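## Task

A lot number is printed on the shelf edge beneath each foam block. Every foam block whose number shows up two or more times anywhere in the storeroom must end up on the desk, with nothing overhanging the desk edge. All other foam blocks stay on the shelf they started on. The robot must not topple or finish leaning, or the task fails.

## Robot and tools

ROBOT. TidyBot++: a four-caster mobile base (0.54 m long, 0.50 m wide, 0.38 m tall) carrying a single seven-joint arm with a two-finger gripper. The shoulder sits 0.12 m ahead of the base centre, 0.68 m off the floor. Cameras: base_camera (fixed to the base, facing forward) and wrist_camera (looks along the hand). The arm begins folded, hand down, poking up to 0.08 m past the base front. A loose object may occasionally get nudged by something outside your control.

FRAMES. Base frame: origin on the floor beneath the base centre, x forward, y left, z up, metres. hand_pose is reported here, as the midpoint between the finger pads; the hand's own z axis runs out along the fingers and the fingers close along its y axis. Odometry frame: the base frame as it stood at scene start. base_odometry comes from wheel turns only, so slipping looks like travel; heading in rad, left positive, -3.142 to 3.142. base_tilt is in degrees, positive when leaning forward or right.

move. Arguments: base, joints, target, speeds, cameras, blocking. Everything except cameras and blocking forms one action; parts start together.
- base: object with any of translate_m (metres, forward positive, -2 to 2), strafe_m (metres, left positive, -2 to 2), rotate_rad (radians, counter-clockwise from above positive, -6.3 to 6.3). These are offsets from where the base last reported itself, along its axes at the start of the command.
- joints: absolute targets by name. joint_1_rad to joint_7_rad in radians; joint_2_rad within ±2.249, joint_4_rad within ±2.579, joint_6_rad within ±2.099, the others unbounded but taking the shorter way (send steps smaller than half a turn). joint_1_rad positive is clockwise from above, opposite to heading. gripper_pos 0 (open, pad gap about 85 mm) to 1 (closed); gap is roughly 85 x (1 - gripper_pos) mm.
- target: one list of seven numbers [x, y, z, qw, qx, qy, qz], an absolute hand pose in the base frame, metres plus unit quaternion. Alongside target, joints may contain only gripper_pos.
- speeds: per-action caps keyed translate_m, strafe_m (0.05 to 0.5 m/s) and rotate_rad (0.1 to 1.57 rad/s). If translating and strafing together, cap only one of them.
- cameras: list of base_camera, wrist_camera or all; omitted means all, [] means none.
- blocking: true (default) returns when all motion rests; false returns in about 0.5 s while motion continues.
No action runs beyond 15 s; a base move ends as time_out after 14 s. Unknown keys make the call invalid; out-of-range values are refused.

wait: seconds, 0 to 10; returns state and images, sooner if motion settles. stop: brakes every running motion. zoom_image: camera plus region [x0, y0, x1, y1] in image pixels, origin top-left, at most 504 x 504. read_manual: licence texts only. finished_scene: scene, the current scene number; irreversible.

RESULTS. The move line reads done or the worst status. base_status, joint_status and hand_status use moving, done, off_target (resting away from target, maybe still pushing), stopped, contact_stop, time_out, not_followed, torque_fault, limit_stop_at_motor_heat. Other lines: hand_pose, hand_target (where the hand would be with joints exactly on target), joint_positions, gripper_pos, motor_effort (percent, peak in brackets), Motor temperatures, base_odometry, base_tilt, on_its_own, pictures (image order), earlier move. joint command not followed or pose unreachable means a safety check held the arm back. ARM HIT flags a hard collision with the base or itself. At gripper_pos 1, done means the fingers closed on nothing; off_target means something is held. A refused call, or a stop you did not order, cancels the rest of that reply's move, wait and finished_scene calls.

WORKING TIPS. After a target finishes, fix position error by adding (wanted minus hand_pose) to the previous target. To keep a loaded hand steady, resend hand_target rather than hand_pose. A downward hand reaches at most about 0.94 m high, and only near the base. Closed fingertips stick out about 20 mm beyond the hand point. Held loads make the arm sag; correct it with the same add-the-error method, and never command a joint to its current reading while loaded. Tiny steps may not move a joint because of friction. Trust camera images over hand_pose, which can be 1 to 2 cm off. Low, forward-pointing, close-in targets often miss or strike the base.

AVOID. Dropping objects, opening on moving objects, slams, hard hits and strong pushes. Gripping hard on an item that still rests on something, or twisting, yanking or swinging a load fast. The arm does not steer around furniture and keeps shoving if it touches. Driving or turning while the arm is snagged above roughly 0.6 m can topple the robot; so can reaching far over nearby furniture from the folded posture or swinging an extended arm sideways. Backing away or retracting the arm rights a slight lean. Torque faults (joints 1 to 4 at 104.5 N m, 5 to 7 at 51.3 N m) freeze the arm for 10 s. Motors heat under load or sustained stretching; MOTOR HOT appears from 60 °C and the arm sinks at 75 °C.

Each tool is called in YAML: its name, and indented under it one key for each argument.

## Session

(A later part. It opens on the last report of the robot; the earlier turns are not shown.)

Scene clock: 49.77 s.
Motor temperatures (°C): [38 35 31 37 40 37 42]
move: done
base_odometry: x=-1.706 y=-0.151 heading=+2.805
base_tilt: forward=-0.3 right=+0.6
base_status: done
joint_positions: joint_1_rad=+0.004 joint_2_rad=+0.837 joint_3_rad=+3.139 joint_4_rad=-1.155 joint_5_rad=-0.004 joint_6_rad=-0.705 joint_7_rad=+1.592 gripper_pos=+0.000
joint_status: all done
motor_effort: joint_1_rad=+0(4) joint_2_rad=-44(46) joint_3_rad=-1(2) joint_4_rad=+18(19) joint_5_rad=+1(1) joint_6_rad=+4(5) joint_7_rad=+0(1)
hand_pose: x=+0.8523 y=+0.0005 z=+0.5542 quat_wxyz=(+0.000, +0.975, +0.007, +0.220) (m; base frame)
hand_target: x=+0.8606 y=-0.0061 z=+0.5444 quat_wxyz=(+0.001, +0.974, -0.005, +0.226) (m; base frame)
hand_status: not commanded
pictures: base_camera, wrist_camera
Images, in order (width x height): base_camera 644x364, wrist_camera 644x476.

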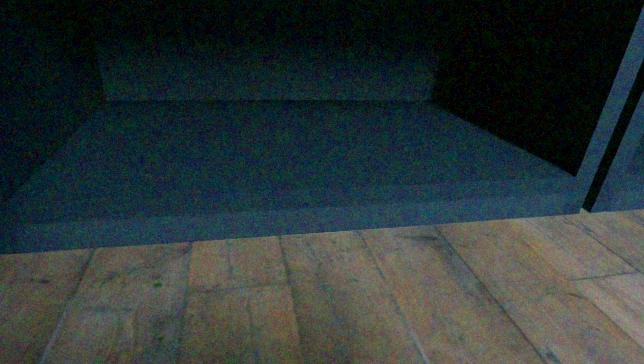

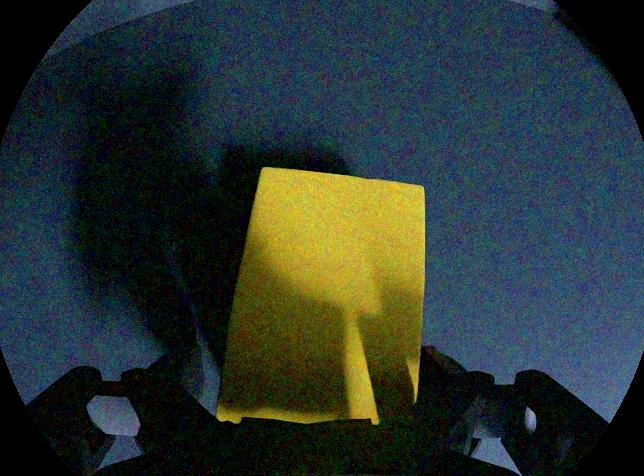

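move:
  joints: {"gripper_pos": 0.6}

Scene clock: 50.73 s.
Motor temperatures (°C): [38 35 31 37 40 37 42]
move: off_target
base_odometry: x=-1.706 y=-0.151 heading=+2.805
base_tilt: forward=-0.3 right=+0.6
base_status: not commanded
joint_positions: joint_1_rad=+0.005 joint_2_rad=+0.832 joint_3_rad=+3.140 joint_4_rad=-1.150 joint_5_rad=-0.004 joint_6_rad=-0.705 joint_7_rad=+1.592 gripper_pos=+0.381
joint_status: gripper_pos off_target (ended at +0.381, target +0.600)
motor_effort: joint_1_rad=+0(4) joint_2_rad=-42(44) joint_3_rad=-1(3) joint_4_rad=+17(18) joint_5_rad=+0(1) joint_6_rad=+4(5) joint_7_rad=+0(1)
hand_pose: x=+0.8546 y=-0.0006 z=+0.5593 quat_wxyz=(+0.000, +0.974, +0.007, +0.225) (m; base frame)
hand_target: x=+0.8606 y=-0.0061 z=+0.5444 quat_wxyz=(+0.001, +0.974, -0.005, +0.226) (m; base frame)
hand_status: not commanded
pictures: base_camera, wrist_camera
Images, in order (width x height): base_camera 644x364, wrist_camera 644x476.

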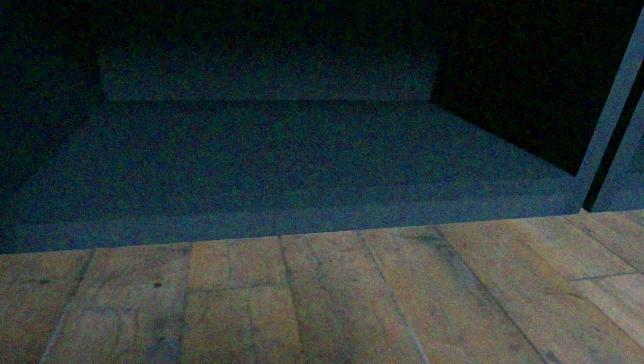

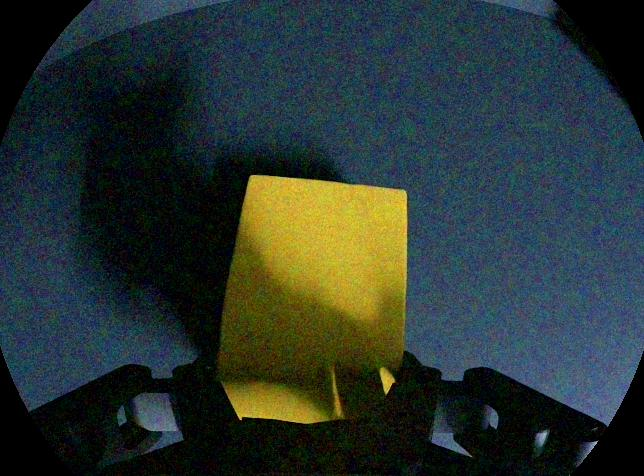

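move:
  joints: {"joint_2_rad":0.66,"joint_4_rad":-1.24,"joint_6_rad":-0.70}

move:
  base: {"translate_m": -0.5}

Scene clock: 52.43 s.
Motor temperatures (°C): [38 36 31 37 40 37 42]
move: done
base_odometry: x=-1.706 y=-0.151 heading=+2.805
base_tilt: forward=-0.3 right=+0.6
base_status: not commanded
joint_positions: joint_1_rad=+0.005 joint_2_rad=+0.640 joint_3_rad=+3.140 joint_4_rad=-1.213 joint_5_rad=-0.004 joint_6_rad=-0.705 joint_7_rad=+1.592 gripper_pos=+0.381
joint_status: all done
motor_effort: joint_1_rad=+0(1) joint_2_rad=-40(48) joint_3_rad=-1(1) joint_4_rad=+20(21) joint_5_rad=+1(1) joint_6_rad=+5(6) joint_7_rad=-1(1)
hand_pose: x=+0.8438 y=-0.0005 z=+0.6723 quat_wxyz=(+0.001, +0.958, +0.007, +0.288) (m; base frame)
hand_target: x=+0.8349 y=-0.0058 z=+0.6458 quat_wxyz=(+0.001, +0.964, -0.005, +0.267) (m; base frame)
hand_status: not commanded
pictures: base_camera, wrist_camera
Images, in order (width x height): base_camera 644x364, wrist_camera 644x476.

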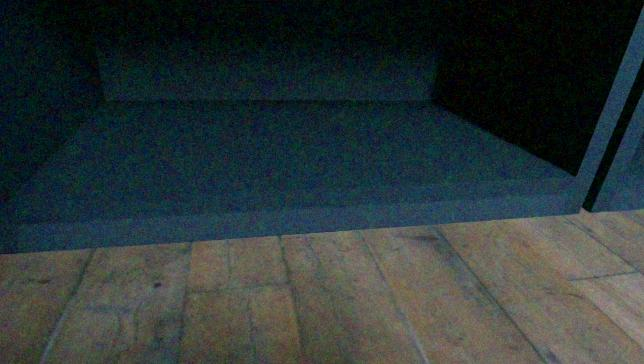

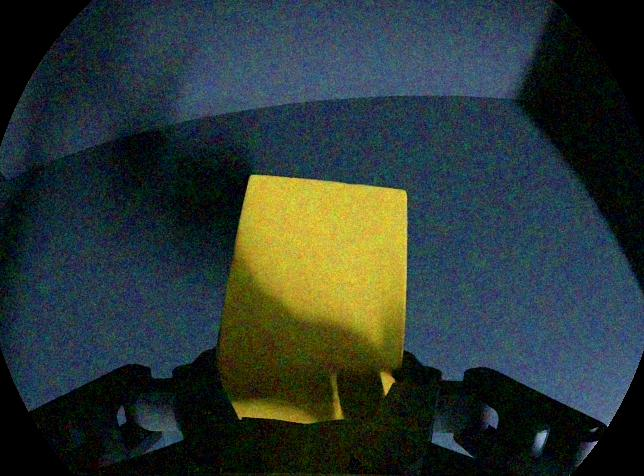

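Scene clock: 56.77 s.
Motor temperatures (°C): [38 36 31 37 40 37 42]
move: time_out
base_odometry: x=-1.238 y=-0.314 heading=+2.805
base_tilt: forward=-0.3 right=+0.6
base_status: translate_m time_out (by the wheels' count: -0.496 of -0.500)
joint_positions: joint_1_rad=+0.009 joint_2_rad=+0.638 joint_3_rad=+3.141 joint_4_rad=-1.223 joint_5_rad=-0.005 joint_6_rad=-0.706 joint_7_rad=+1.592 gripper_pos=+0.381
joint_status: not commanded
motor_effort: joint_1_rad=+0(14) joint_2_rad=-41(48) joint_3_rad=+0(8) joint_4_rad=+20(22) joint_5_rad=+1(2) joint_6_rad=+5(7) joint_7_rad=+0(1)
hand_pose: x=+0.8401 y=-0.0033 z=+0.6685 quat_wxyz=(+0.002, +0.959, +0.005, +0.283) (m; base frame)
hand_target: x=+0.8349 y=-0.0058 z=+0.6458 quat_wxyz=(+0.001, +0.964, -0.005, +0.267) (m; base frame)
hand_status: not commanded
pictures: base_camera, wrist_camera
Images, in order (width x height): base_camera 644x364, wrist_camera 644x476.

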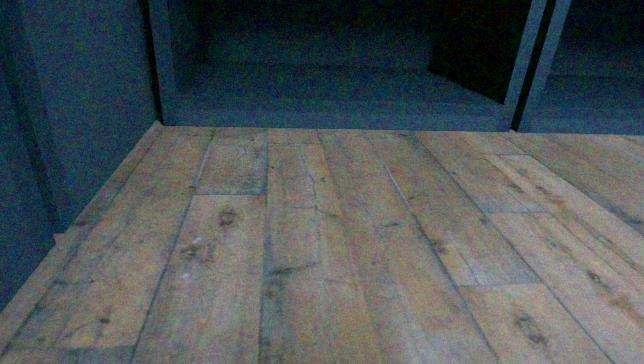

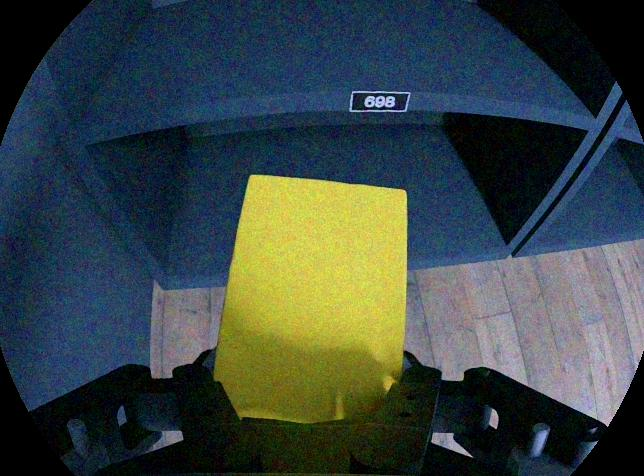

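move:
  base: {"strafe_m": -0.3}
  joints: {"joint_2_rad":0.13,"joint_4_rad":-1.25,"joint_6_rad":-1.3}
  cameras: []

move:
  base: {"translate_m": -0.95, "strafe_m": -0.32, "rotate_rad": -1.571}

Scene clock: 59.40 s.
Motor temperatures (°C): [38 36 31 37 40 37 42]
move: done
base_odometry: x=-1.139 y=-0.031 heading=+2.804
base_tilt: forward=-0.3 right=+0.6
base_status: done
joint_positions: joint_1_rad=+0.014 joint_2_rad=+0.125 joint_3_rad=+3.142 joint_4_rad=-1.223 joint_5_rad=-0.005 joint_6_rad=-1.249 joint_7_rad=+1.592 gripper_pos=+0.381
joint_status: all done
motor_effort: joint_1_rad=+0(4) joint_2_rad=-23(44) joint_3_rad=+0(2) joint_4_rad=+20(22) joint_5_rad=+1(1) joint_6_rad=+5(6) joint_7_rad=+0(1)
hand_pose: x=+0.6392 y=-0.0049 z=+0.9025 quat_wxyz=(+0.003, +0.963, +0.003, +0.269) (m; base frame)
hand_target: x=+0.6208 y=-0.0037 z=+0.8799 quat_wxyz=(+0.001, +0.973, -0.005, +0.229) (m; base frame)
hand_status: not commanded
pictures: none
No camera images: "cameras" was empty.

Scene clock: 63.20 s.
Motor temperatures (°C): [38 36 31 37 40 37 42]
move: done
base_odometry: x=-0.137 y=-0.044 heading=+1.233
base_tilt: forward=-0.3 right=+0.6
base_status: done
joint_positions: joint_1_rad=+0.011 joint_2_rad=+0.125 joint_3_rad=+3.142 joint_4_rad=-1.223 joint_5_rad=-0.005 joint_6_rad=-1.252 joint_7_rad=+1.592 gripper_pos=+0.381
joint_status: not commanded
motor_effort: joint_1_rad=+0(3) joint_2_rad=-23(28) joint_3_rad=+0(3) joint_4_rad=+20(22) joint_5_rad=+1(2) joint_6_rad=+5(5) joint_7_rad=+0(1)
hand_pose: x=+0.6386 y=-0.0036 z=+0.9016 quat_wxyz=(+0.002, +0.964, +0.004, +0.267) (m; base frame)
hand_target: x=+0.6208 y=-0.0037 z=+0.8799 quat_wxyz=(+0.001, +0.973, -0.005, +0.229) (m; base frame)
hand_status: not commanded
pictures: base_camera, wrist_camera
Images, in order (width x height): base_camera 644x364, wrist_camera 644x476.

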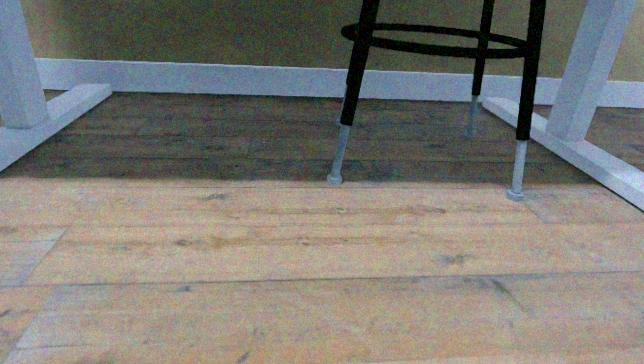

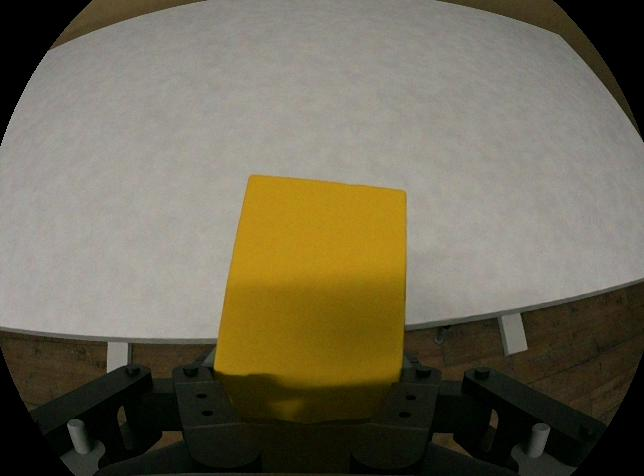

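move:
  base: {"translate_m": 0.22}

Scene clock: 65.23 s.
Motor temperatures (°C): [38 36 31 37 40 37 42]
move: done
base_odometry: x=-0.063 y=+0.164 heading=+1.232
base_tilt: forward=-0.3 right=+0.6
base_status: done
joint_positions: joint_1_rad=+0.011 joint_2_rad=+0.128 joint_3_rad=+3.142 joint_4_rad=-1.224 joint_5_rad=-0.005 joint_6_rad=-1.255 joint_7_rad=+1.592 gripper_pos=+0.381
joint_status: not commanded
motor_effort: joint_1_rad=+0(1) joint_2_rad=-23(28) joint_3_rad=+0(1) joint_4_rad=+20(21) joint_5_rad=+1(1) joint_6_rad=+5(6) joint_7_rad=+0(1)
hand_pose: x=+0.6381 y=-0.0036 z=+0.8996 quat_wxyz=(+0.002, +0.964, +0.004, +0.264) (m; base frame)
hand_target: x=+0.6208 y=-0.0037 z=+0.8799 quat_wxyz=(+0.001, +0.973, -0.005, +0.229) (m; base frame)
hand_status: not commanded
pictures: base_camera, wrist_camera
Images, in order (width x height): base_camera 644x364, wrist_camera 644x476.

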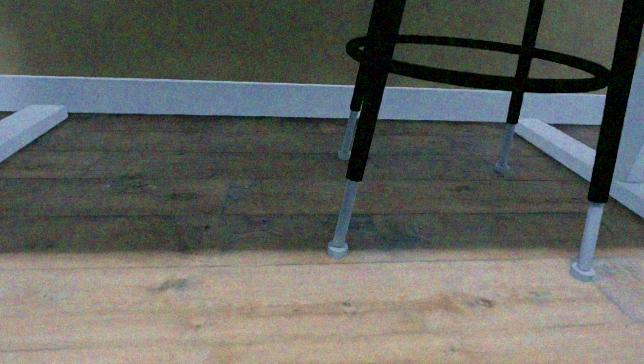

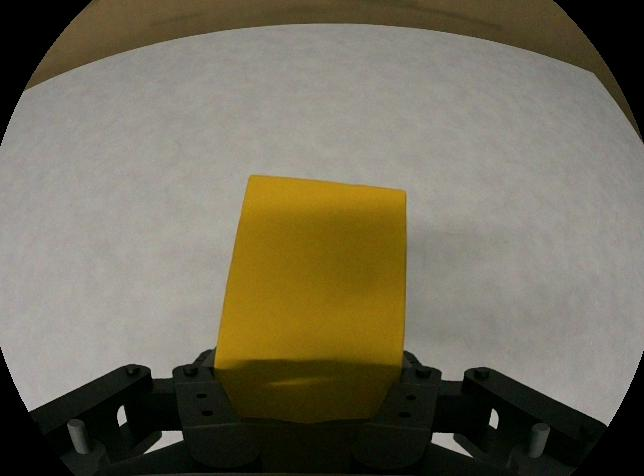

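move:
  joints: {"joint_2_rad":0.221,"joint_4_rad":-1.35,"joint_6_rad":-1.2}

move:
  joints: {"joint_2_rad":0.226,"joint_4_rad":-1.41,"joint_6_rad":-1.136}

Scene clock: 66.53 s.
Motor temperatures (°C): [38 36 31 37 40 37 42]
move: done
base_odometry: x=-0.063 y=+0.164 heading=+1.232
base_tilt: forward=-0.3 right=+0.6
base_status: not commanded
joint_positions: joint_1_rad=+0.011 joint_2_rad=+0.213 joint_3_rad=+3.142 joint_4_rad=-1.328 joint_5_rad=-0.005 joint_6_rad=-1.237 joint_7_rad=+1.592 gripper_pos=+0.381
joint_status: all done
motor_effort: joint_1_rad=-1(1) joint_2_rad=-26(30) joint_3_rad=+0(0) joint_4_rad=+19(21) joint_5_rad=+0(1) joint_6_rad=+2(5) joint_7_rad=-1(1)
hand_pose: x=+0.6328 y=-0.0036 z=+0.8113 quat_wxyz=(+0.001, +0.984, +0.004, +0.181) (m; base frame)
hand_target: x=+0.6383 y=-0.0039 z=+0.8021 quat_wxyz=(+0.001, +0.983, -0.005, +0.184) (m; base frame)
hand_status: not commanded
pictures: base_camera, wrist_camera
Images, in order (width x height): base_camera 644x364, wrist_camera 644x476.

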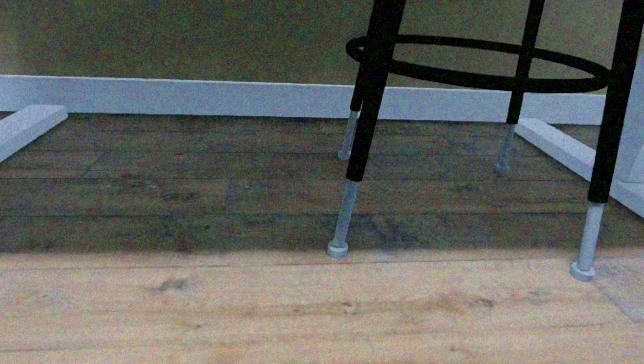

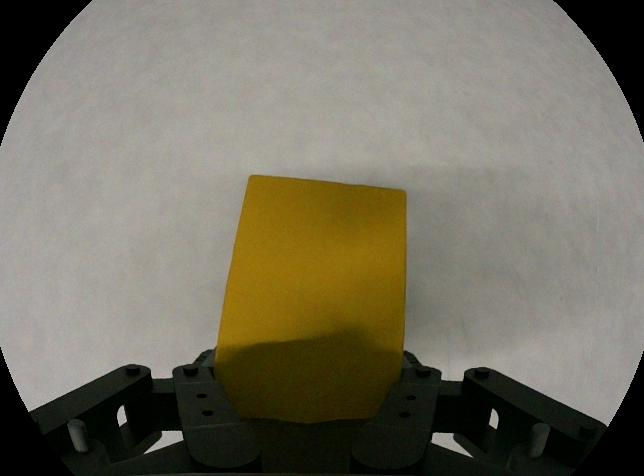

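Scene clock: 67.30 s.
Motor temperatures (°C): [38 36 31 37 40 37 42]
move: done
base_odometry: x=-0.063 y=+0.164 heading=+1.232
base_tilt: forward=-0.3 right=+0.6
base_status: not commanded
joint_positions: joint_1_rad=+0.011 joint_2_rad=+0.214 joint_3_rad=+3.142 joint_4_rad=-1.386 joint_5_rad=-0.005 joint_6_rad=-1.186 joint_7_rad=+1.592 gripper_pos=+0.381
joint_status: all done
motor_effort: joint_1_rad=+0(1) joint_2_rad=-26(28) joint_3_rad=+0(0) joint_4_rad=+19(20) joint_5_rad=+1(1) joint_6_rad=+4(4) joint_7_rad=+0(1)
hand_pose: x=+0.6308 y=-0.0036 z=+0.7922 quat_wxyz=(+0.001, +0.984, +0.004, +0.177) (m; base frame)
hand_target: x=+0.6394 y=-0.0039 z=+0.7811 quat_wxyz=(+0.001, +0.983, -0.005, +0.184) (m; base frame)
hand_status: not commanded
pictures: base_camera, wrist_camera
Images, in order (width x height): base_camera 644x364, wrist_camera 644x476.

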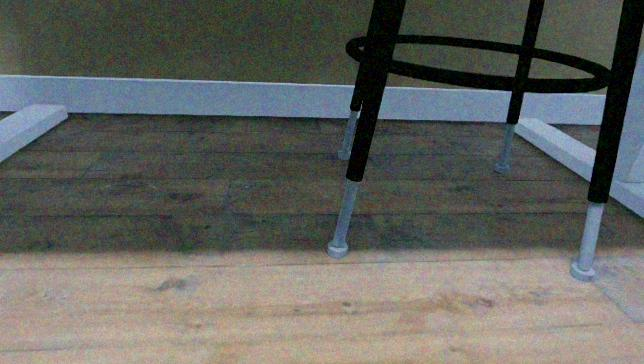

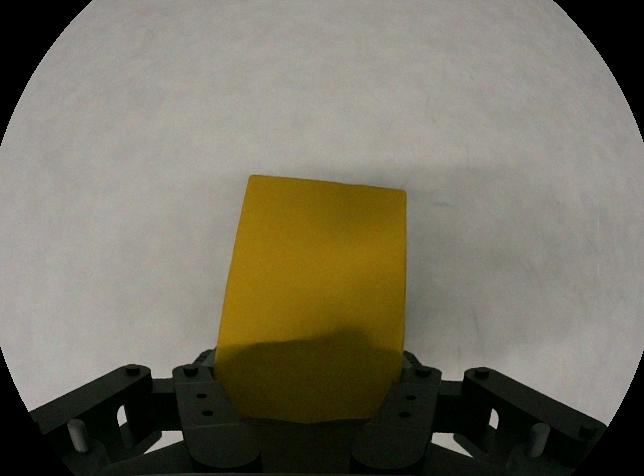

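move:
  joints: {"joint_2_rad":0.236,"joint_4_rad":-1.47,"joint_6_rad":-0.98}
  cameras: ["wrist_camera"]

move:
  joints: {"joint_2_rad":0.246,"joint_4_rad":-1.51,"joint_6_rad":-0.935}
  cameras: ["wrist_camera"]

move:
  joints: {"joint_2_rad":0.251,"joint_4_rad":-1.54,"joint_6_rad":-0.91}
  cameras: ["wrist_camera"]

Scene clock: 68.63 s.
Motor temperatures (°C): [38 36 31 37 40 37 42]
move: done
base_odometry: x=-0.063 y=+0.164 heading=+1.232
base_tilt: forward=-0.3 right=+0.6
base_status: not commanded
joint_positions: joint_1_rad=+0.011 joint_2_rad=+0.218 joint_3_rad=+3.142 joint_4_rad=-1.443 joint_5_rad=-0.005 joint_6_rad=-1.031 joint_7_rad=+1.592 gripper_pos=+0.381
joint_status: all done
motor_effort: joint_1_rad=+0(1) joint_2_rad=-27(28) joint_3_rad=+0(0) joint_4_rad=+19(21) joint_5_rad=+1(1) joint_6_rad=+4(5) joint_7_rad=+0(1)
hand_pose: x=+0.6584 y=-0.0040 z=+0.7842 quat_wxyz=(+0.002, +0.975, +0.004, +0.223) (m; base frame)
hand_target: x=+0.6658 y=-0.0041 z=+0.7690 quat_wxyz=(+0.001, +0.974, -0.005, +0.226) (m; base frame)
hand_status: not commanded
pictures: wrist_camera
Images, in order (width x height): wrist_camera 644x476.

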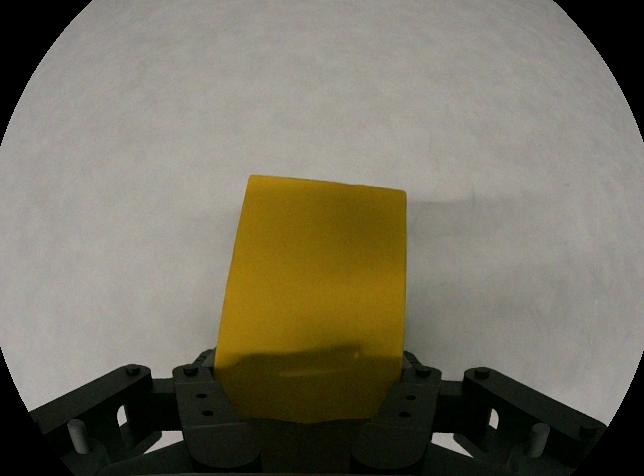

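Scene clock: 69.40 s.
Motor temperatures (°C): [38 36 31 37 40 37 42]
move: done
base_odometry: x=-0.063 y=+0.164 heading=+1.232
base_tilt: forward=-0.3 right=+0.6
base_status: not commanded
joint_positions: joint_1_rad=+0.011 joint_2_rad=+0.224 joint_3_rad=+3.142 joint_4_rad=-1.484 joint_5_rad=-0.005 joint_6_rad=-0.986 joint_7_rad=+1.592 gripper_pos=+0.381
joint_status: all done
motor_effort: joint_1_rad=-1(1) joint_2_rad=-27(28) joint_3_rad=+0(0) joint_4_rad=+19(21) joint_5_rad=+1(1) joint_6_rad=+4(5) joint_7_rad=+0(1)
hand_pose: x=+0.6586 y=-0.0040 z=+0.7684 quat_wxyz=(+0.002, +0.975, +0.004, +0.222) (m; base frame)
hand_target: x=+0.6660 y=-0.0041 z=+0.7518 quat_wxyz=(+0.001, +0.975, -0.005, +0.223) (m; base frame)
hand_status: not commanded
pictures: wrist_camera
Images, in order (width x height): wrist_camera 644x476.

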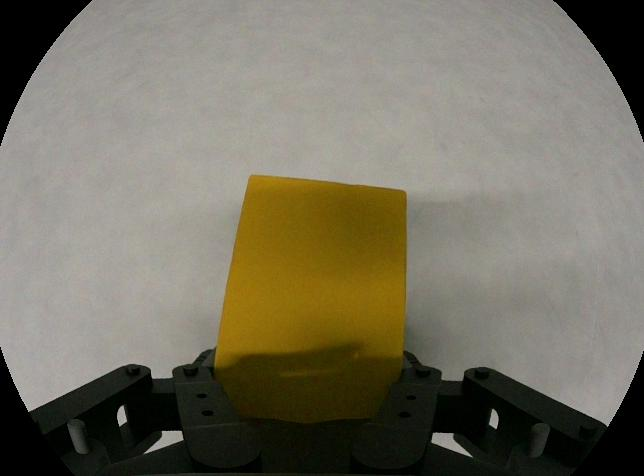

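Scene clock: 70.10 s.
Motor temperatures (°C): [38 36 31 37 40 37 42]
move: done
base_odometry: x=-0.063 y=+0.164 heading=+1.232
base_tilt: forward=-0.3 right=+0.6
base_status: not commanded
joint_positions: joint_1_rad=+0.011 joint_2_rad=+0.227 joint_3_rad=+3.142 joint_4_rad=-1.514 joint_5_rad=-0.005 joint_6_rad=-0.961 joint_7_rad=+1.592 gripper_pos=+0.381
joint_status: all done
motor_effort: joint_1_rad=+0(1) joint_2_rad=-27(28) joint_3_rad=+0(0) joint_4_rad=+19(21) joint_5_rad=+1(1) joint_6_rad=+5(5) joint_7_rad=+0(1)
hand_pose: x=+0.6559 y=-0.0040 z=+0.7565 quat_wxyz=(+0.002, +0.976, +0.003, +0.218) (m; base frame)
hand_target: x=+0.6630 y=-0.0041 z=+0.7391 quat_wxyz=(+0.001, +0.976, -0.005, +0.219) (m; base frame)
hand_status: not commanded
pictures: wrist_camera
Images, in order (width x height): wrist_camera 644x476.

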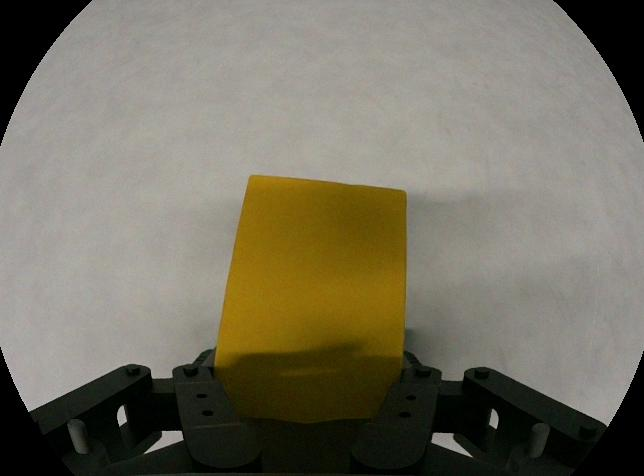

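move:
  joints: {"joint_2_rad":0.256,"joint_4_rad":-1.57,"joint_6_rad":-0.87}
  cameras: ["wrist_camera"]

move:
  joints: {"joint_2_rad":0.261,"joint_4_rad":-1.6,"joint_6_rad":-0.835}
  cameras: ["wrist_camera"]

move:
  joints: {"joint_2_rad":0.266,"joint_4_rad":-1.63,"joint_6_rad":-0.80}
  cameras: ["wrist_camera"]

Scene clock: 71.03 s.
Motor temperatures (°C): [38 36 31 37 40 37 42]
move: done
base_odometry: x=-0.063 y=+0.164 heading=+1.232
base_tilt: forward=-0.3 right=+0.6
base_status: not commanded
joint_positions: joint_1_rad=+0.011 joint_2_rad=+0.232 joint_3_rad=+3.142 joint_4_rad=-1.544 joint_5_rad=-0.005 joint_6_rad=-0.920 joint_7_rad=+1.592 gripper_pos=+0.381
joint_status: all done
motor_effort: joint_1_rad=+0(1) joint_2_rad=-26(28) joint_3_rad=+0(0) joint_4_rad=+19(21) joint_5_rad=+1(1) joint_6_rad=+4(5) joint_7_rad=+0(0)
hand_pose: x=+0.6577 y=-0.0041 z=+0.7465 quat_wxyz=(+0.002, +0.975, +0.003, +0.221) (m; base frame)
hand_target: x=+0.6639 y=-0.0041 z=+0.7286 quat_wxyz=(+0.001, +0.975, -0.005, +0.221) (m; base frame)
hand_status: not commanded
pictures: wrist_camera
Images, in order (width x height): wrist_camera 644x476.

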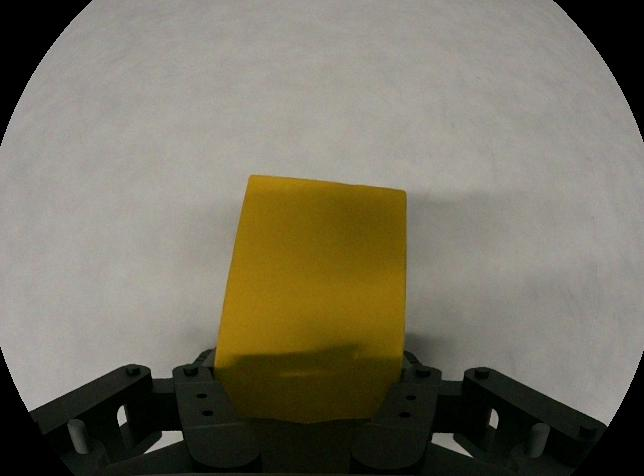

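Scene clock: 72.03 s.
Motor temperatures (°C): [38 36 31 37 40 37 42]
move: done
base_odometry: x=-0.063 y=+0.164 heading=+1.232
base_tilt: forward=-0.3 right=+0.6
base_status: not commanded
joint_positions: joint_1_rad=+0.011 joint_2_rad=+0.227 joint_3_rad=+3.142 joint_4_rad=-1.566 joint_5_rad=-0.005 joint_6_rad=-0.890 joint_7_rad=+1.592 gripper_pos=+0.381
joint_status: all done
motor_effort: joint_1_rad=-1(1) joint_2_rad=-22(27) joint_3_rad=+0(1) joint_4_rad=+18(20) joint_5_rad=+0(1) joint_6_rad=+5(6) joint_7_rad=+0(0)
hand_pose: x=+0.6583 y=-0.0041 z=+0.7433 quat_wxyz=(+0.002, +0.974, +0.003, +0.227) (m; base frame)
hand_target: x=+0.6629 y=-0.0041 z=+0.7175 quat_wxyz=(+0.001, +0.975, -0.005, +0.221) (m; base frame)
hand_status: not commanded
pictures: wrist_camera
Images, in order (width x height): wrist_camera 644x476.

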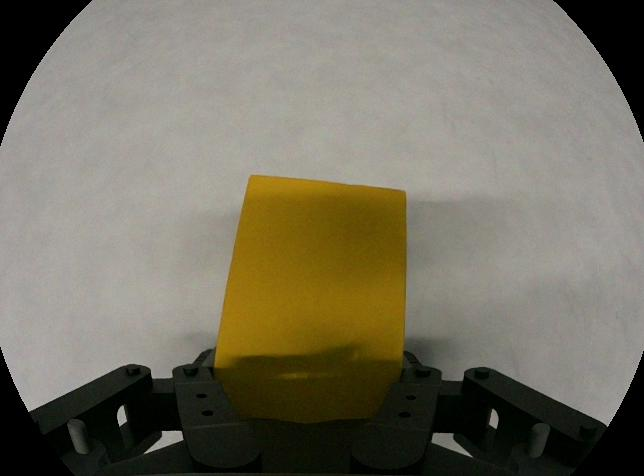

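Scene clock: 72.67 s.
Motor temperatures (°C): [38 36 31 37 40 37 42]
move: off_target
base_odometry: x=-0.063 y=+0.164 heading=+1.232
base_tilt: forward=-0.3 right=+0.6
base_status: not commanded
joint_positions: joint_1_rad=+0.011 joint_2_rad=+0.218 joint_3_rad=+3.142 joint_4_rad=-1.585 joint_5_rad=-0.005 joint_6_rad=-0.863 joint_7_rad=+1.592 gripper_pos=+0.381
joint_status: joint_2_rad off_target (ended at +0.218, target +0.266); joint_4_rad off_target (ended at -1.585, target -1.630); the others done
motor_effort: joint_1_rad=+0(1) joint_2_rad=-17(22) joint_3_rad=+1(1) joint_4_rad=+16(18) joint_5_rad=+1(1) joint_6_rad=+6(7) joint_7_rad=+0(1)
hand_pose: x=+0.6583 y=-0.0041 z=+0.7431 quat_wxyz=(+0.002, +0.972, +0.003, +0.235) (m; base frame)
hand_target: x=+0.6617 y=-0.0041 z=+0.7064 quat_wxyz=(+0.001, +0.975, -0.005, +0.221) (m; base frame)
hand_status: not commanded
pictures: wrist_camera
Images, in order (width x height): wrist_camera 644x476.

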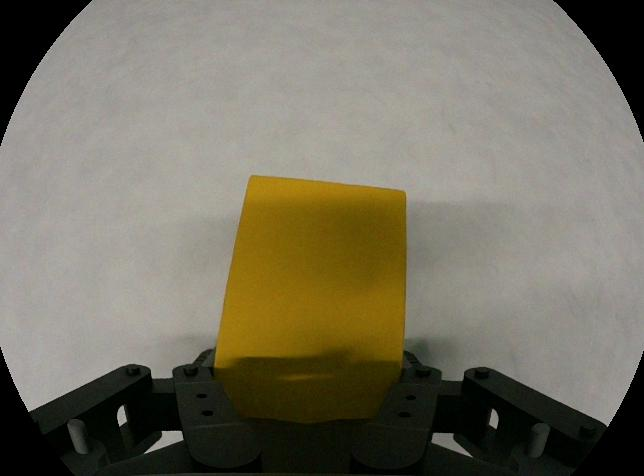

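move:
  joints: {"joint_2_rad":0.256,"joint_4_rad":-1.585,"joint_6_rad":-0.85}
  cameras: []

move:
  joints: {"gripper_pos":0}

move:
  joints: {"joint_2_rad":0.13,"joint_4_rad":-1.3,"joint_6_rad":-1.12}

Scene clock: 73.83 s.
Motor temperatures (°C): [38 36 31 37 40 37 42]
move: done
base_odometry: x=-0.063 y=+0.164 heading=+1.232
base_tilt: forward=-0.3 right=+0.6
base_status: not commanded
joint_positions: joint_1_rad=+0.011 joint_2_rad=+0.221 joint_3_rad=+3.142 joint_4_rad=-1.581 joint_5_rad=-0.005 joint_6_rad=-0.863 joint_7_rad=+1.592 gripper_pos=+0.381
joint_status: all done
motor_effort: joint_1_rad=-1(1) joint_2_rad=-22(24) joint_3_rad=+0(1) joint_4_rad=+18(19) joint_5_rad=+0(1) joint_6_rad=+7(8) joint_7_rad=+0(0)
hand_pose: x=+0.6599 y=-0.0042 z=+0.7438 quat_wxyz=(+0.002, +0.972, +0.003, +0.236) (m; base frame)
hand_target: x=+0.6641 y=-0.0041 z=+0.7247 quat_wxyz=(+0.001, +0.975, -0.005, +0.223) (m; base frame)
hand_status: not commanded
pictures: none
No camera images: "cameras" was empty.

Scene clock: 74.70 s.
Motor temperatures (°C): [38 36 31 37 40 37 42]
move: done
base_odometry: x=-0.063 y=+0.164 heading=+1.232
base_tilt: forward=-0.3 right=+0.6
base_status: not commanded
joint_positions: joint_1_rad=+0.011 joint_2_rad=+0.235 joint_3_rad=+3.142 joint_4_rad=-1.581 joint_5_rad=-0.005 joint_6_rad=-0.863 joint_7_rad=+1.592 gripper_pos=+0.000
joint_status: all done
motor_effort: joint_1_rad=+0(1) joint_2_rad=-27(28) joint_3_rad=+0(0) joint_4_rad=+19(20) joint_5_rad=+1(1) joint_6_rad=+4(7) joint_7_rad=+0(1)
hand_pose: x=+0.6607 y=-0.0042 z=+0.7359 quat_wxyz=(+0.002, +0.973, +0.003, +0.229) (m; base frame)
hand_target: x=+0.6641 y=-0.0041 z=+0.7247 quat_wxyz=(+0.001, +0.975, -0.005, +0.223) (m; base frame)
hand_status: not commanded
pictures: base_camera, wrist_camera
Images, in order (width x height): base_camera 644x364, wrist_camera 644x476.

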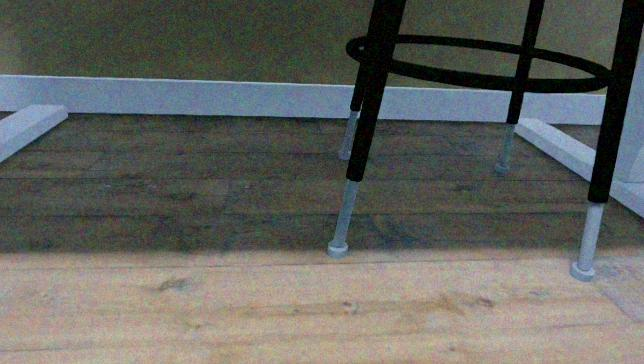

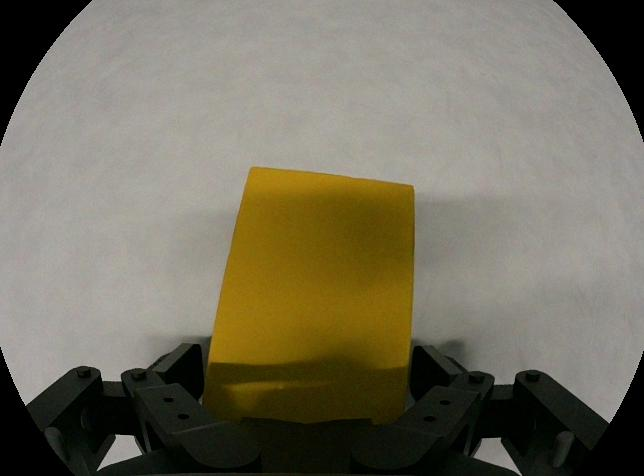

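Scene clock: 76.10 s.
Motor temperatures (°C): [38 36 31 37 40 37 42]
move: done
base_odometry: x=-0.063 y=+0.164 heading=+1.232
base_tilt: forward=-0.3 right=+0.6
base_status: not commanded
joint_positions: joint_1_rad=+0.011 joint_2_rad=+0.121 joint_3_rad=+3.142 joint_4_rad=-1.309 joint_5_rad=-0.005 joint_6_rad=-1.068 joint_7_rad=+1.592 gripper_pos=+0.000
joint_status: all done
motor_effort: joint_1_rad=+0(1) joint_2_rad=-23(30) joint_3_rad=+0(0) joint_4_rad=+20(22) joint_5_rad=+0(1) joint_6_rad=+5(7) joint_7_rad=+0(1)
hand_pose: x=+0.6678 y=-0.0041 z=+0.8947 quat_wxyz=(+0.003, +0.949, +0.004, +0.316) (m; base frame)
hand_target: x=+0.6584 y=-0.0041 z=+0.8848 quat_wxyz=(+0.002, +0.957, -0.005, +0.292) (m; base frame)
hand_status: not commanded
pictures: base_camera, wrist_camera
Images, in order (width x height): base_camera 644x364, wrist_camera 644x476.

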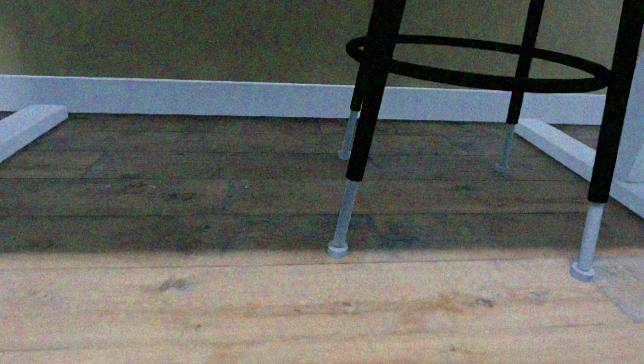

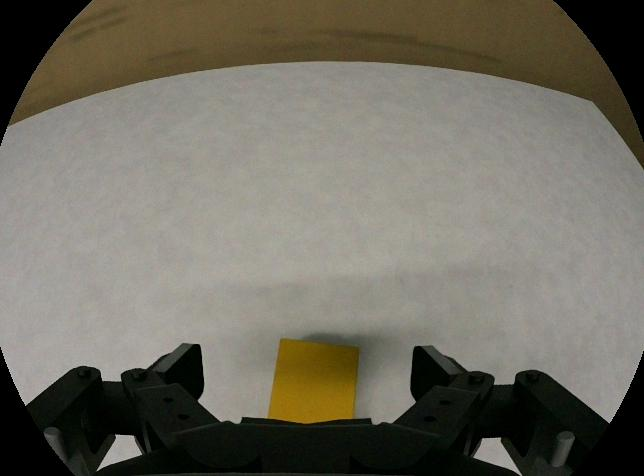

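move:
  base: {"translate_m": -0.3}
  cameras: []

move:
  base: {"translate_m": -0.3, "strafe_m": 0.8, "rotate_rad": 1.571}
  joints: {"joint_2_rad":-0.37,"joint_4_rad":-2.5,"joint_6_rad":0.6}

Scene clock: 78.47 s.
Motor temperatures (°C): [38 36 31 37 40 37 42]
move: done
base_odometry: x=-0.163 y=-0.119 heading=+1.231
base_tilt: forward=-0.4 right=+0.6
base_status: done
joint_positions: joint_1_rad=+0.011 joint_2_rad=+0.115 joint_3_rad=+3.142 joint_4_rad=-1.308 joint_5_rad=-0.005 joint_6_rad=-1.076 joint_7_rad=+1.592 gripper_pos=+0.000
joint_status: not commanded
motor_effort: joint_1_rad=+0(3) joint_2_rad=-24(27) joint_3_rad=+0(4) joint_4_rad=+21(21) joint_5_rad=+1(2) joint_6_rad=+5(6) joint_7_rad=+0(1)
hand_pose: x=+0.6646 y=-0.0039 z=+0.8964 quat_wxyz=(+0.003, +0.949, +0.004, +0.315) (m; base frame)
hand_target: x=+0.6584 y=-0.0041 z=+0.8848 quat_wxyz=(+0.002, +0.957, -0.005, +0.292) (m; base frame)
hand_status: not commanded
pictures: none
No camera images: "cameras" was empty.

Scene clock: 81.93 s.
Motor temperatures (°C): [38 36 31 37 40 37 42]
move: done
base_odometry: x=-1.018 y=-0.135 heading=+2.803
base_tilt: forward=-0.3 right=+0.6
base_status: done
joint_positions: joint_1_rad=+0.013 joint_2_rad=-0.362 joint_3_rad=+3.143 joint_4_rad=-2.471 joint_5_rad=-0.005 joint_6_rad=+0.543 joint_7_rad=+1.592 gripper_pos=+0.000
joint_status: all done
motor_effort: joint_1_rad=-1(6) joint_2_rad=-7(25) joint_3_rad=+1(4) joint_4_rad=+21(23) joint_5_rad=+1(1) joint_6_rad=+9(10) joint_7_rad=+0(1)
hand_pose: x=+0.5513 y=-0.0055 z=+0.9160 quat_wxyz=(+0.012, +0.705, +0.000, +0.709) (m; base frame)
hand_target: x=+0.5444 y=-0.0029 z=+0.9200 quat_wxyz=(+0.004, +0.693, -0.003, +0.721) (m; base frame)
hand_status: not commanded
pictures: base_camera, wrist_camera
Images, in order (width x height): base_camera 644x364, wrist_camera 644x476.

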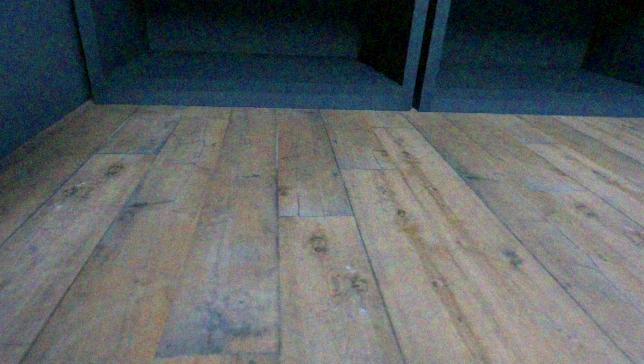

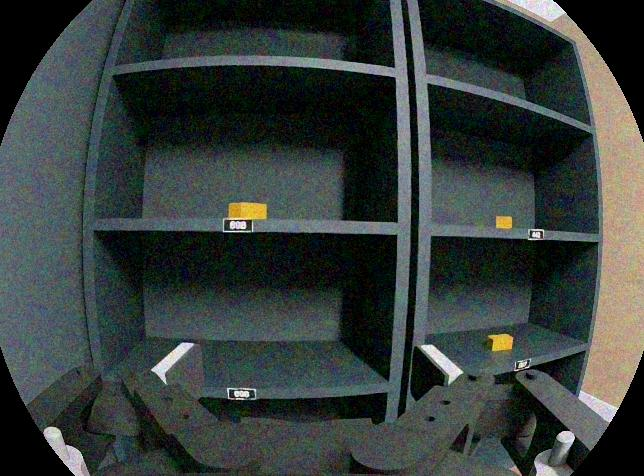

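move:
  base: {"translate_m": 0.3, "strafe_m": 0.17}
  joints: {"joint_1_rad":0,"joint_2_rad":-0.213,"joint_4_rad":-1.16,"joint_6_rad":-1.2}

zoom_image:
  camera: "wrist_camera"
  region: [220, 150, 420, 350]

Scene clock: 85.50 s.
Motor temperatures (°C): [38 36 30 37 40 37 42]
move: done
base_odometry: x=-1.357 y=-0.196 heading=+2.802
base_tilt: forward=-0.3 right=+0.6
base_status: done
joint_positions: joint_1_rad=+0.013 joint_2_rad=-0.235 joint_3_rad=+3.143 joint_4_rad=-1.175 joint_5_rad=-0.005 joint_6_rad=-1.149 joint_7_rad=+1.592 gripper_pos=+0.000
joint_status: all done
motor_effort: joint_1_rad=+0(2) joint_2_rad=-9(14) joint_3_rad=+1(2) joint_4_rad=+18(23) joint_5_rad=+1(1) joint_6_rad=+8(10) joint_7_rad=+0(1)
hand_pose: x=+0.5454 y=-0.0034 z=+1.1220 quat_wxyz=(+0.006, +0.865, +0.003, +0.502) (m; base frame)
hand_target: x=+0.5462 y=+0.0013 z=+1.1071 quat_wxyz=(+0.000, +0.879, +0.000, +0.477) (m; base frame)
hand_status: not commanded
pictures: base_camera, wrist_camera
Images, in order (width x height): base_camera 644x364, wrist_camera 644x476.

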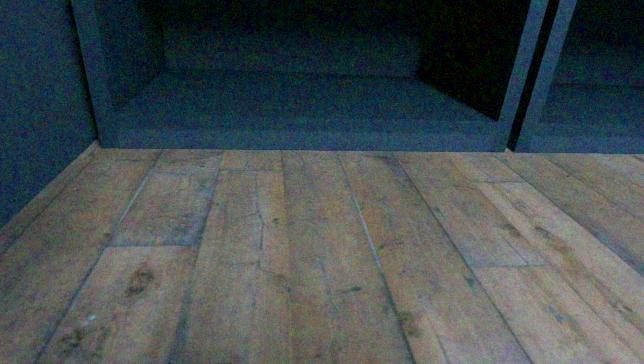

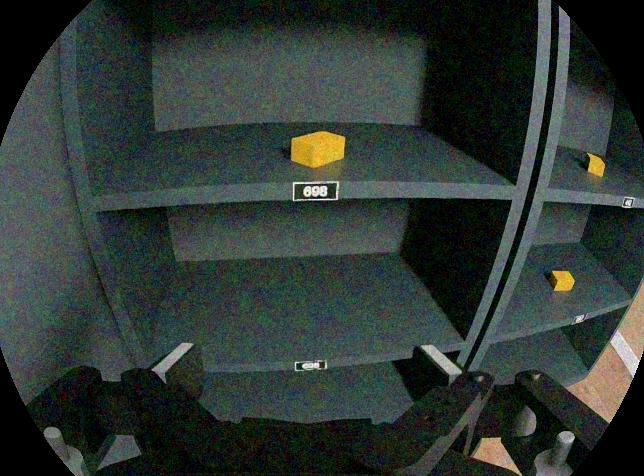

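Scaled by 2.520.

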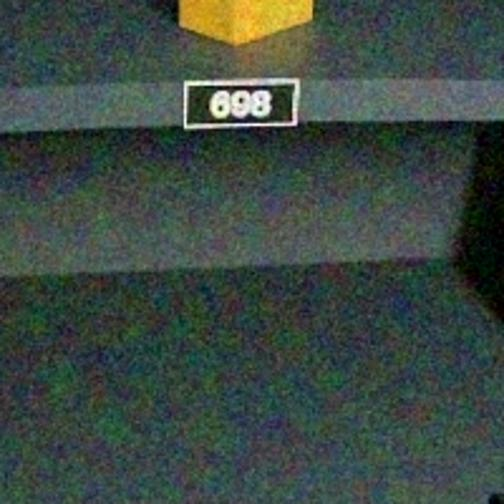

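zoom_image:
  camera: "wrist_camera"
  region: [280, 110, 360, 190]

Scaled by 6.300.

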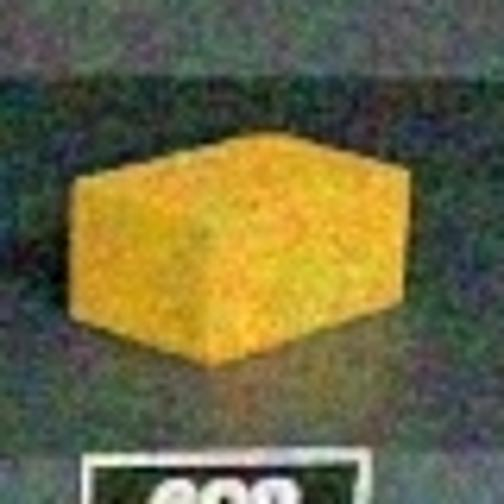

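move:
  base: {"strafe_m": -0.08}
  target: [0.66, 0.15, 1.11, 0.188, 0.754, -0.245, 0.579]

Scene clock: 89.27 s.
Motor temperatures (°C): [38 36 30 37 40 37 42]
move: done
base_odometry: x=-1.331 y=-0.120 heading=+2.802
base_tilt: forward=-0.3 right=+0.6
base_status: done
joint_positions: joint_1_rad=-0.984 joint_2_rad=+0.338 joint_3_rad=+3.446 joint_4_rad=-0.857 joint_5_rad=+1.067 joint_6_rad=-1.438 joint_7_rad=+0.465 gripper_pos=+0.000
joint_status: not commanded
motor_effort: joint_1_rad=+0(2) joint_2_rad=-27(29) joint_3_rad=+3(4) joint_4_rad=+18(20) joint_5_rad=+8(9) joint_6_rad=+4(9) joint_7_rad=+0(1)
hand_pose: x=+0.6663 y=+0.1598 z=+1.1018 quat_wxyz=(+0.162, +0.778, -0.217, +0.567) (m; base frame)
hand_target: x=+0.6600 y=+0.1500 z=+1.1100 quat_wxyz=(+0.188, +0.754, -0.245, +0.579) (m; base frame)
hand_status: done (0.014 m and 5.3 deg from the pose sent, 0.192 m and 38.7 deg at the start)
pictures: base_camera, wrist_camera
Images, in order (width x height): base_camera 644x364, wrist_camera 644x476.

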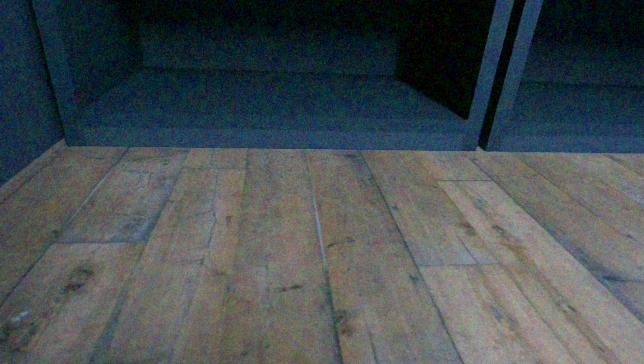

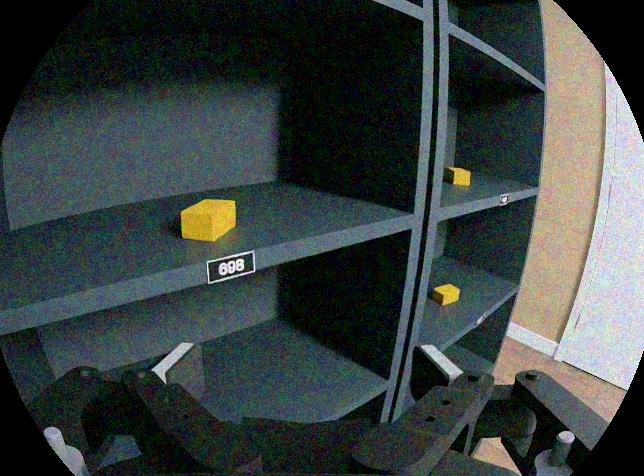

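move:
  base: {"translate_m": 0.28}
  speeds: {"translate_m": 0.25}

Scene clock: 91.37 s.
Motor temperatures (°C): [38 36 30 37 40 37 42]
move: done
base_odometry: x=-1.595 y=-0.027 heading=+2.802
base_tilt: forward=-0.3 right=+0.6
base_status: done
joint_positions: joint_1_rad=-0.988 joint_2_rad=+0.343 joint_3_rad=+3.449 joint_4_rad=-0.855 joint_5_rad=+1.070 joint_6_rad=-1.441 joint_7_rad=+0.464 gripper_pos=+0.000
joint_status: not commanded
motor_effort: joint_1_rad=+0(2) joint_2_rad=-27(29) joint_3_rad=+3(3) joint_4_rad=+17(19) joint_5_rad=+8(9) joint_6_rad=+4(5) joint_7_rad=+0(1)
hand_pose: x=+0.6663 y=+0.1614 z=+1.1010 quat_wxyz=(+0.164, +0.777, -0.217, +0.568) (m; base frame)
hand_target: x=+0.6600 y=+0.1500 z=+1.1100 quat_wxyz=(+0.188, +0.754, -0.245, +0.579) (m; base frame)
hand_status: not commanded
pictures: base_camera, wrist_camera
Images, in order (width x height): base_camera 644x364, wrist_camera 644x476.

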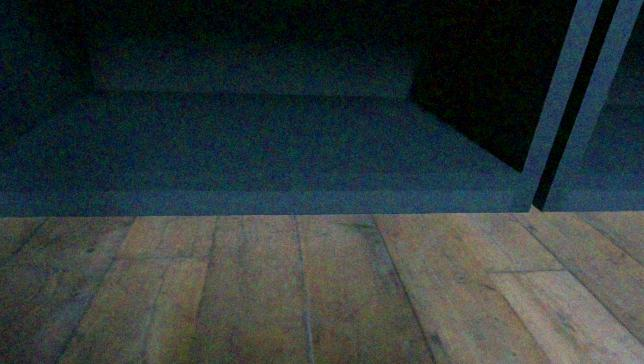

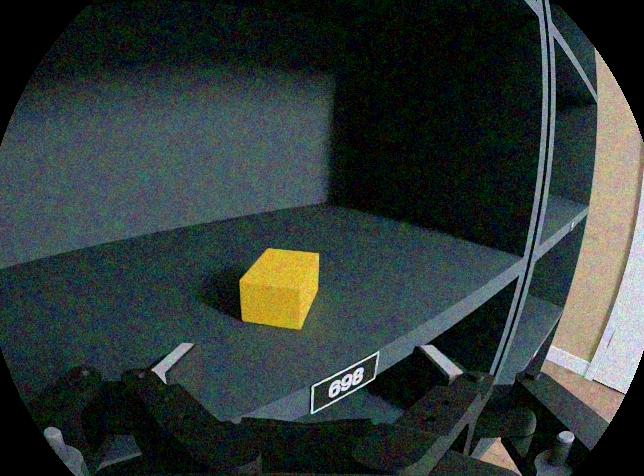

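move:
  base: {"translate_m": 0.12}
  speeds: {"translate_m": 0.2}
  cameras: []

move:
  target: [0.645, 0.155, 1.09, 0.233, 0.740, -0.314, 0.548]

Scene clock: 93.30 s.
Motor temperatures (°C): [38 36 30 37 40 37 42]
move: done
base_odometry: x=-1.708 y=+0.014 heading=+2.801
base_tilt: forward=-0.3 right=+0.6
base_status: done
joint_positions: joint_1_rad=-0.989 joint_2_rad=+0.344 joint_3_rad=+3.450 joint_4_rad=-0.854 joint_5_rad=+1.071 joint_6_rad=-1.443 joint_7_rad=+0.464 gripper_pos=+0.000
joint_status: not commanded
motor_effort: joint_1_rad=+0(2) joint_2_rad=-27(30) joint_3_rad=+3(4) joint_4_rad=+17(18) joint_5_rad=+8(9) joint_6_rad=+4(5) joint_7_rad=+0(1)
hand_pose: x=+0.6662 y=+0.1621 z=+1.1008 quat_wxyz=(+0.165, +0.777, -0.217, +0.568) (m; base frame)
hand_target: x=+0.6600 y=+0.1500 z=+1.1100 quat_wxyz=(+0.188, +0.754, -0.245, +0.579) (m; base frame)
hand_status: not commanded
pictures: none
No camera images: "cameras" was empty.

Scene clock: 94.83 s.
Motor temperatures (°C): [38 36 30 37 40 37 42]
move: done
base_odometry: x=-1.708 y=+0.014 heading=+2.801
base_tilt: forward=-0.3 right=+0.6
base_status: not commanded
joint_positions: joint_1_rad=-1.054 joint_2_rad=+0.489 joint_3_rad=+3.688 joint_4_rad=-0.677 joint_5_rad=+1.048 joint_6_rad=-1.589 joint_7_rad=+0.464 gripper_pos=+0.000
joint_status: not commanded
motor_effort: joint_1_rad=+0(1) joint_2_rad=-30(31) joint_3_rad=+5(5) joint_4_rad=+16(18) joint_5_rad=+9(9) joint_6_rad=+4(5) joint_7_rad=+0(1)
hand_pose: x=+0.6522 y=+0.1397 z=+1.1158 quat_wxyz=(+0.241, +0.723, -0.301, +0.573) (m; base frame)
hand_target: x=+0.6450 y=+0.1550 z=+1.0900 quat_wxyz=(+0.233, +0.740, -0.314, +0.548) (m; base frame)
hand_status: done (0.031 m and 3.8 deg from the pose sent, 0.025 m and 14.4 deg at the start)
pictures: base_camera, wrist_camera
Images, in order (width x height): base_camera 644x364, wrist_camera 644x476.

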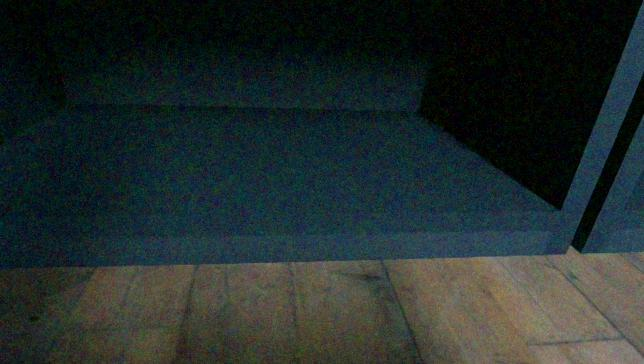

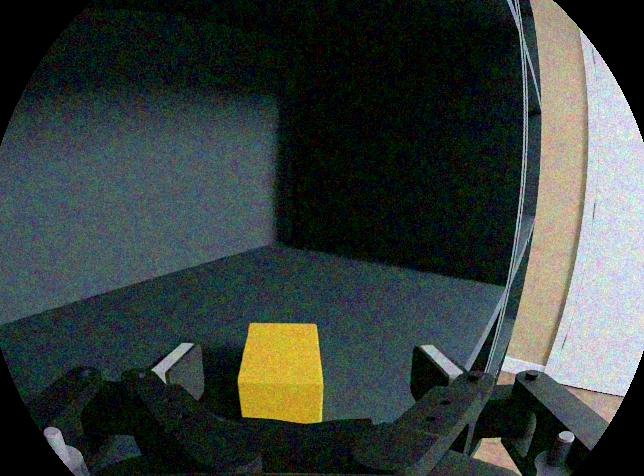

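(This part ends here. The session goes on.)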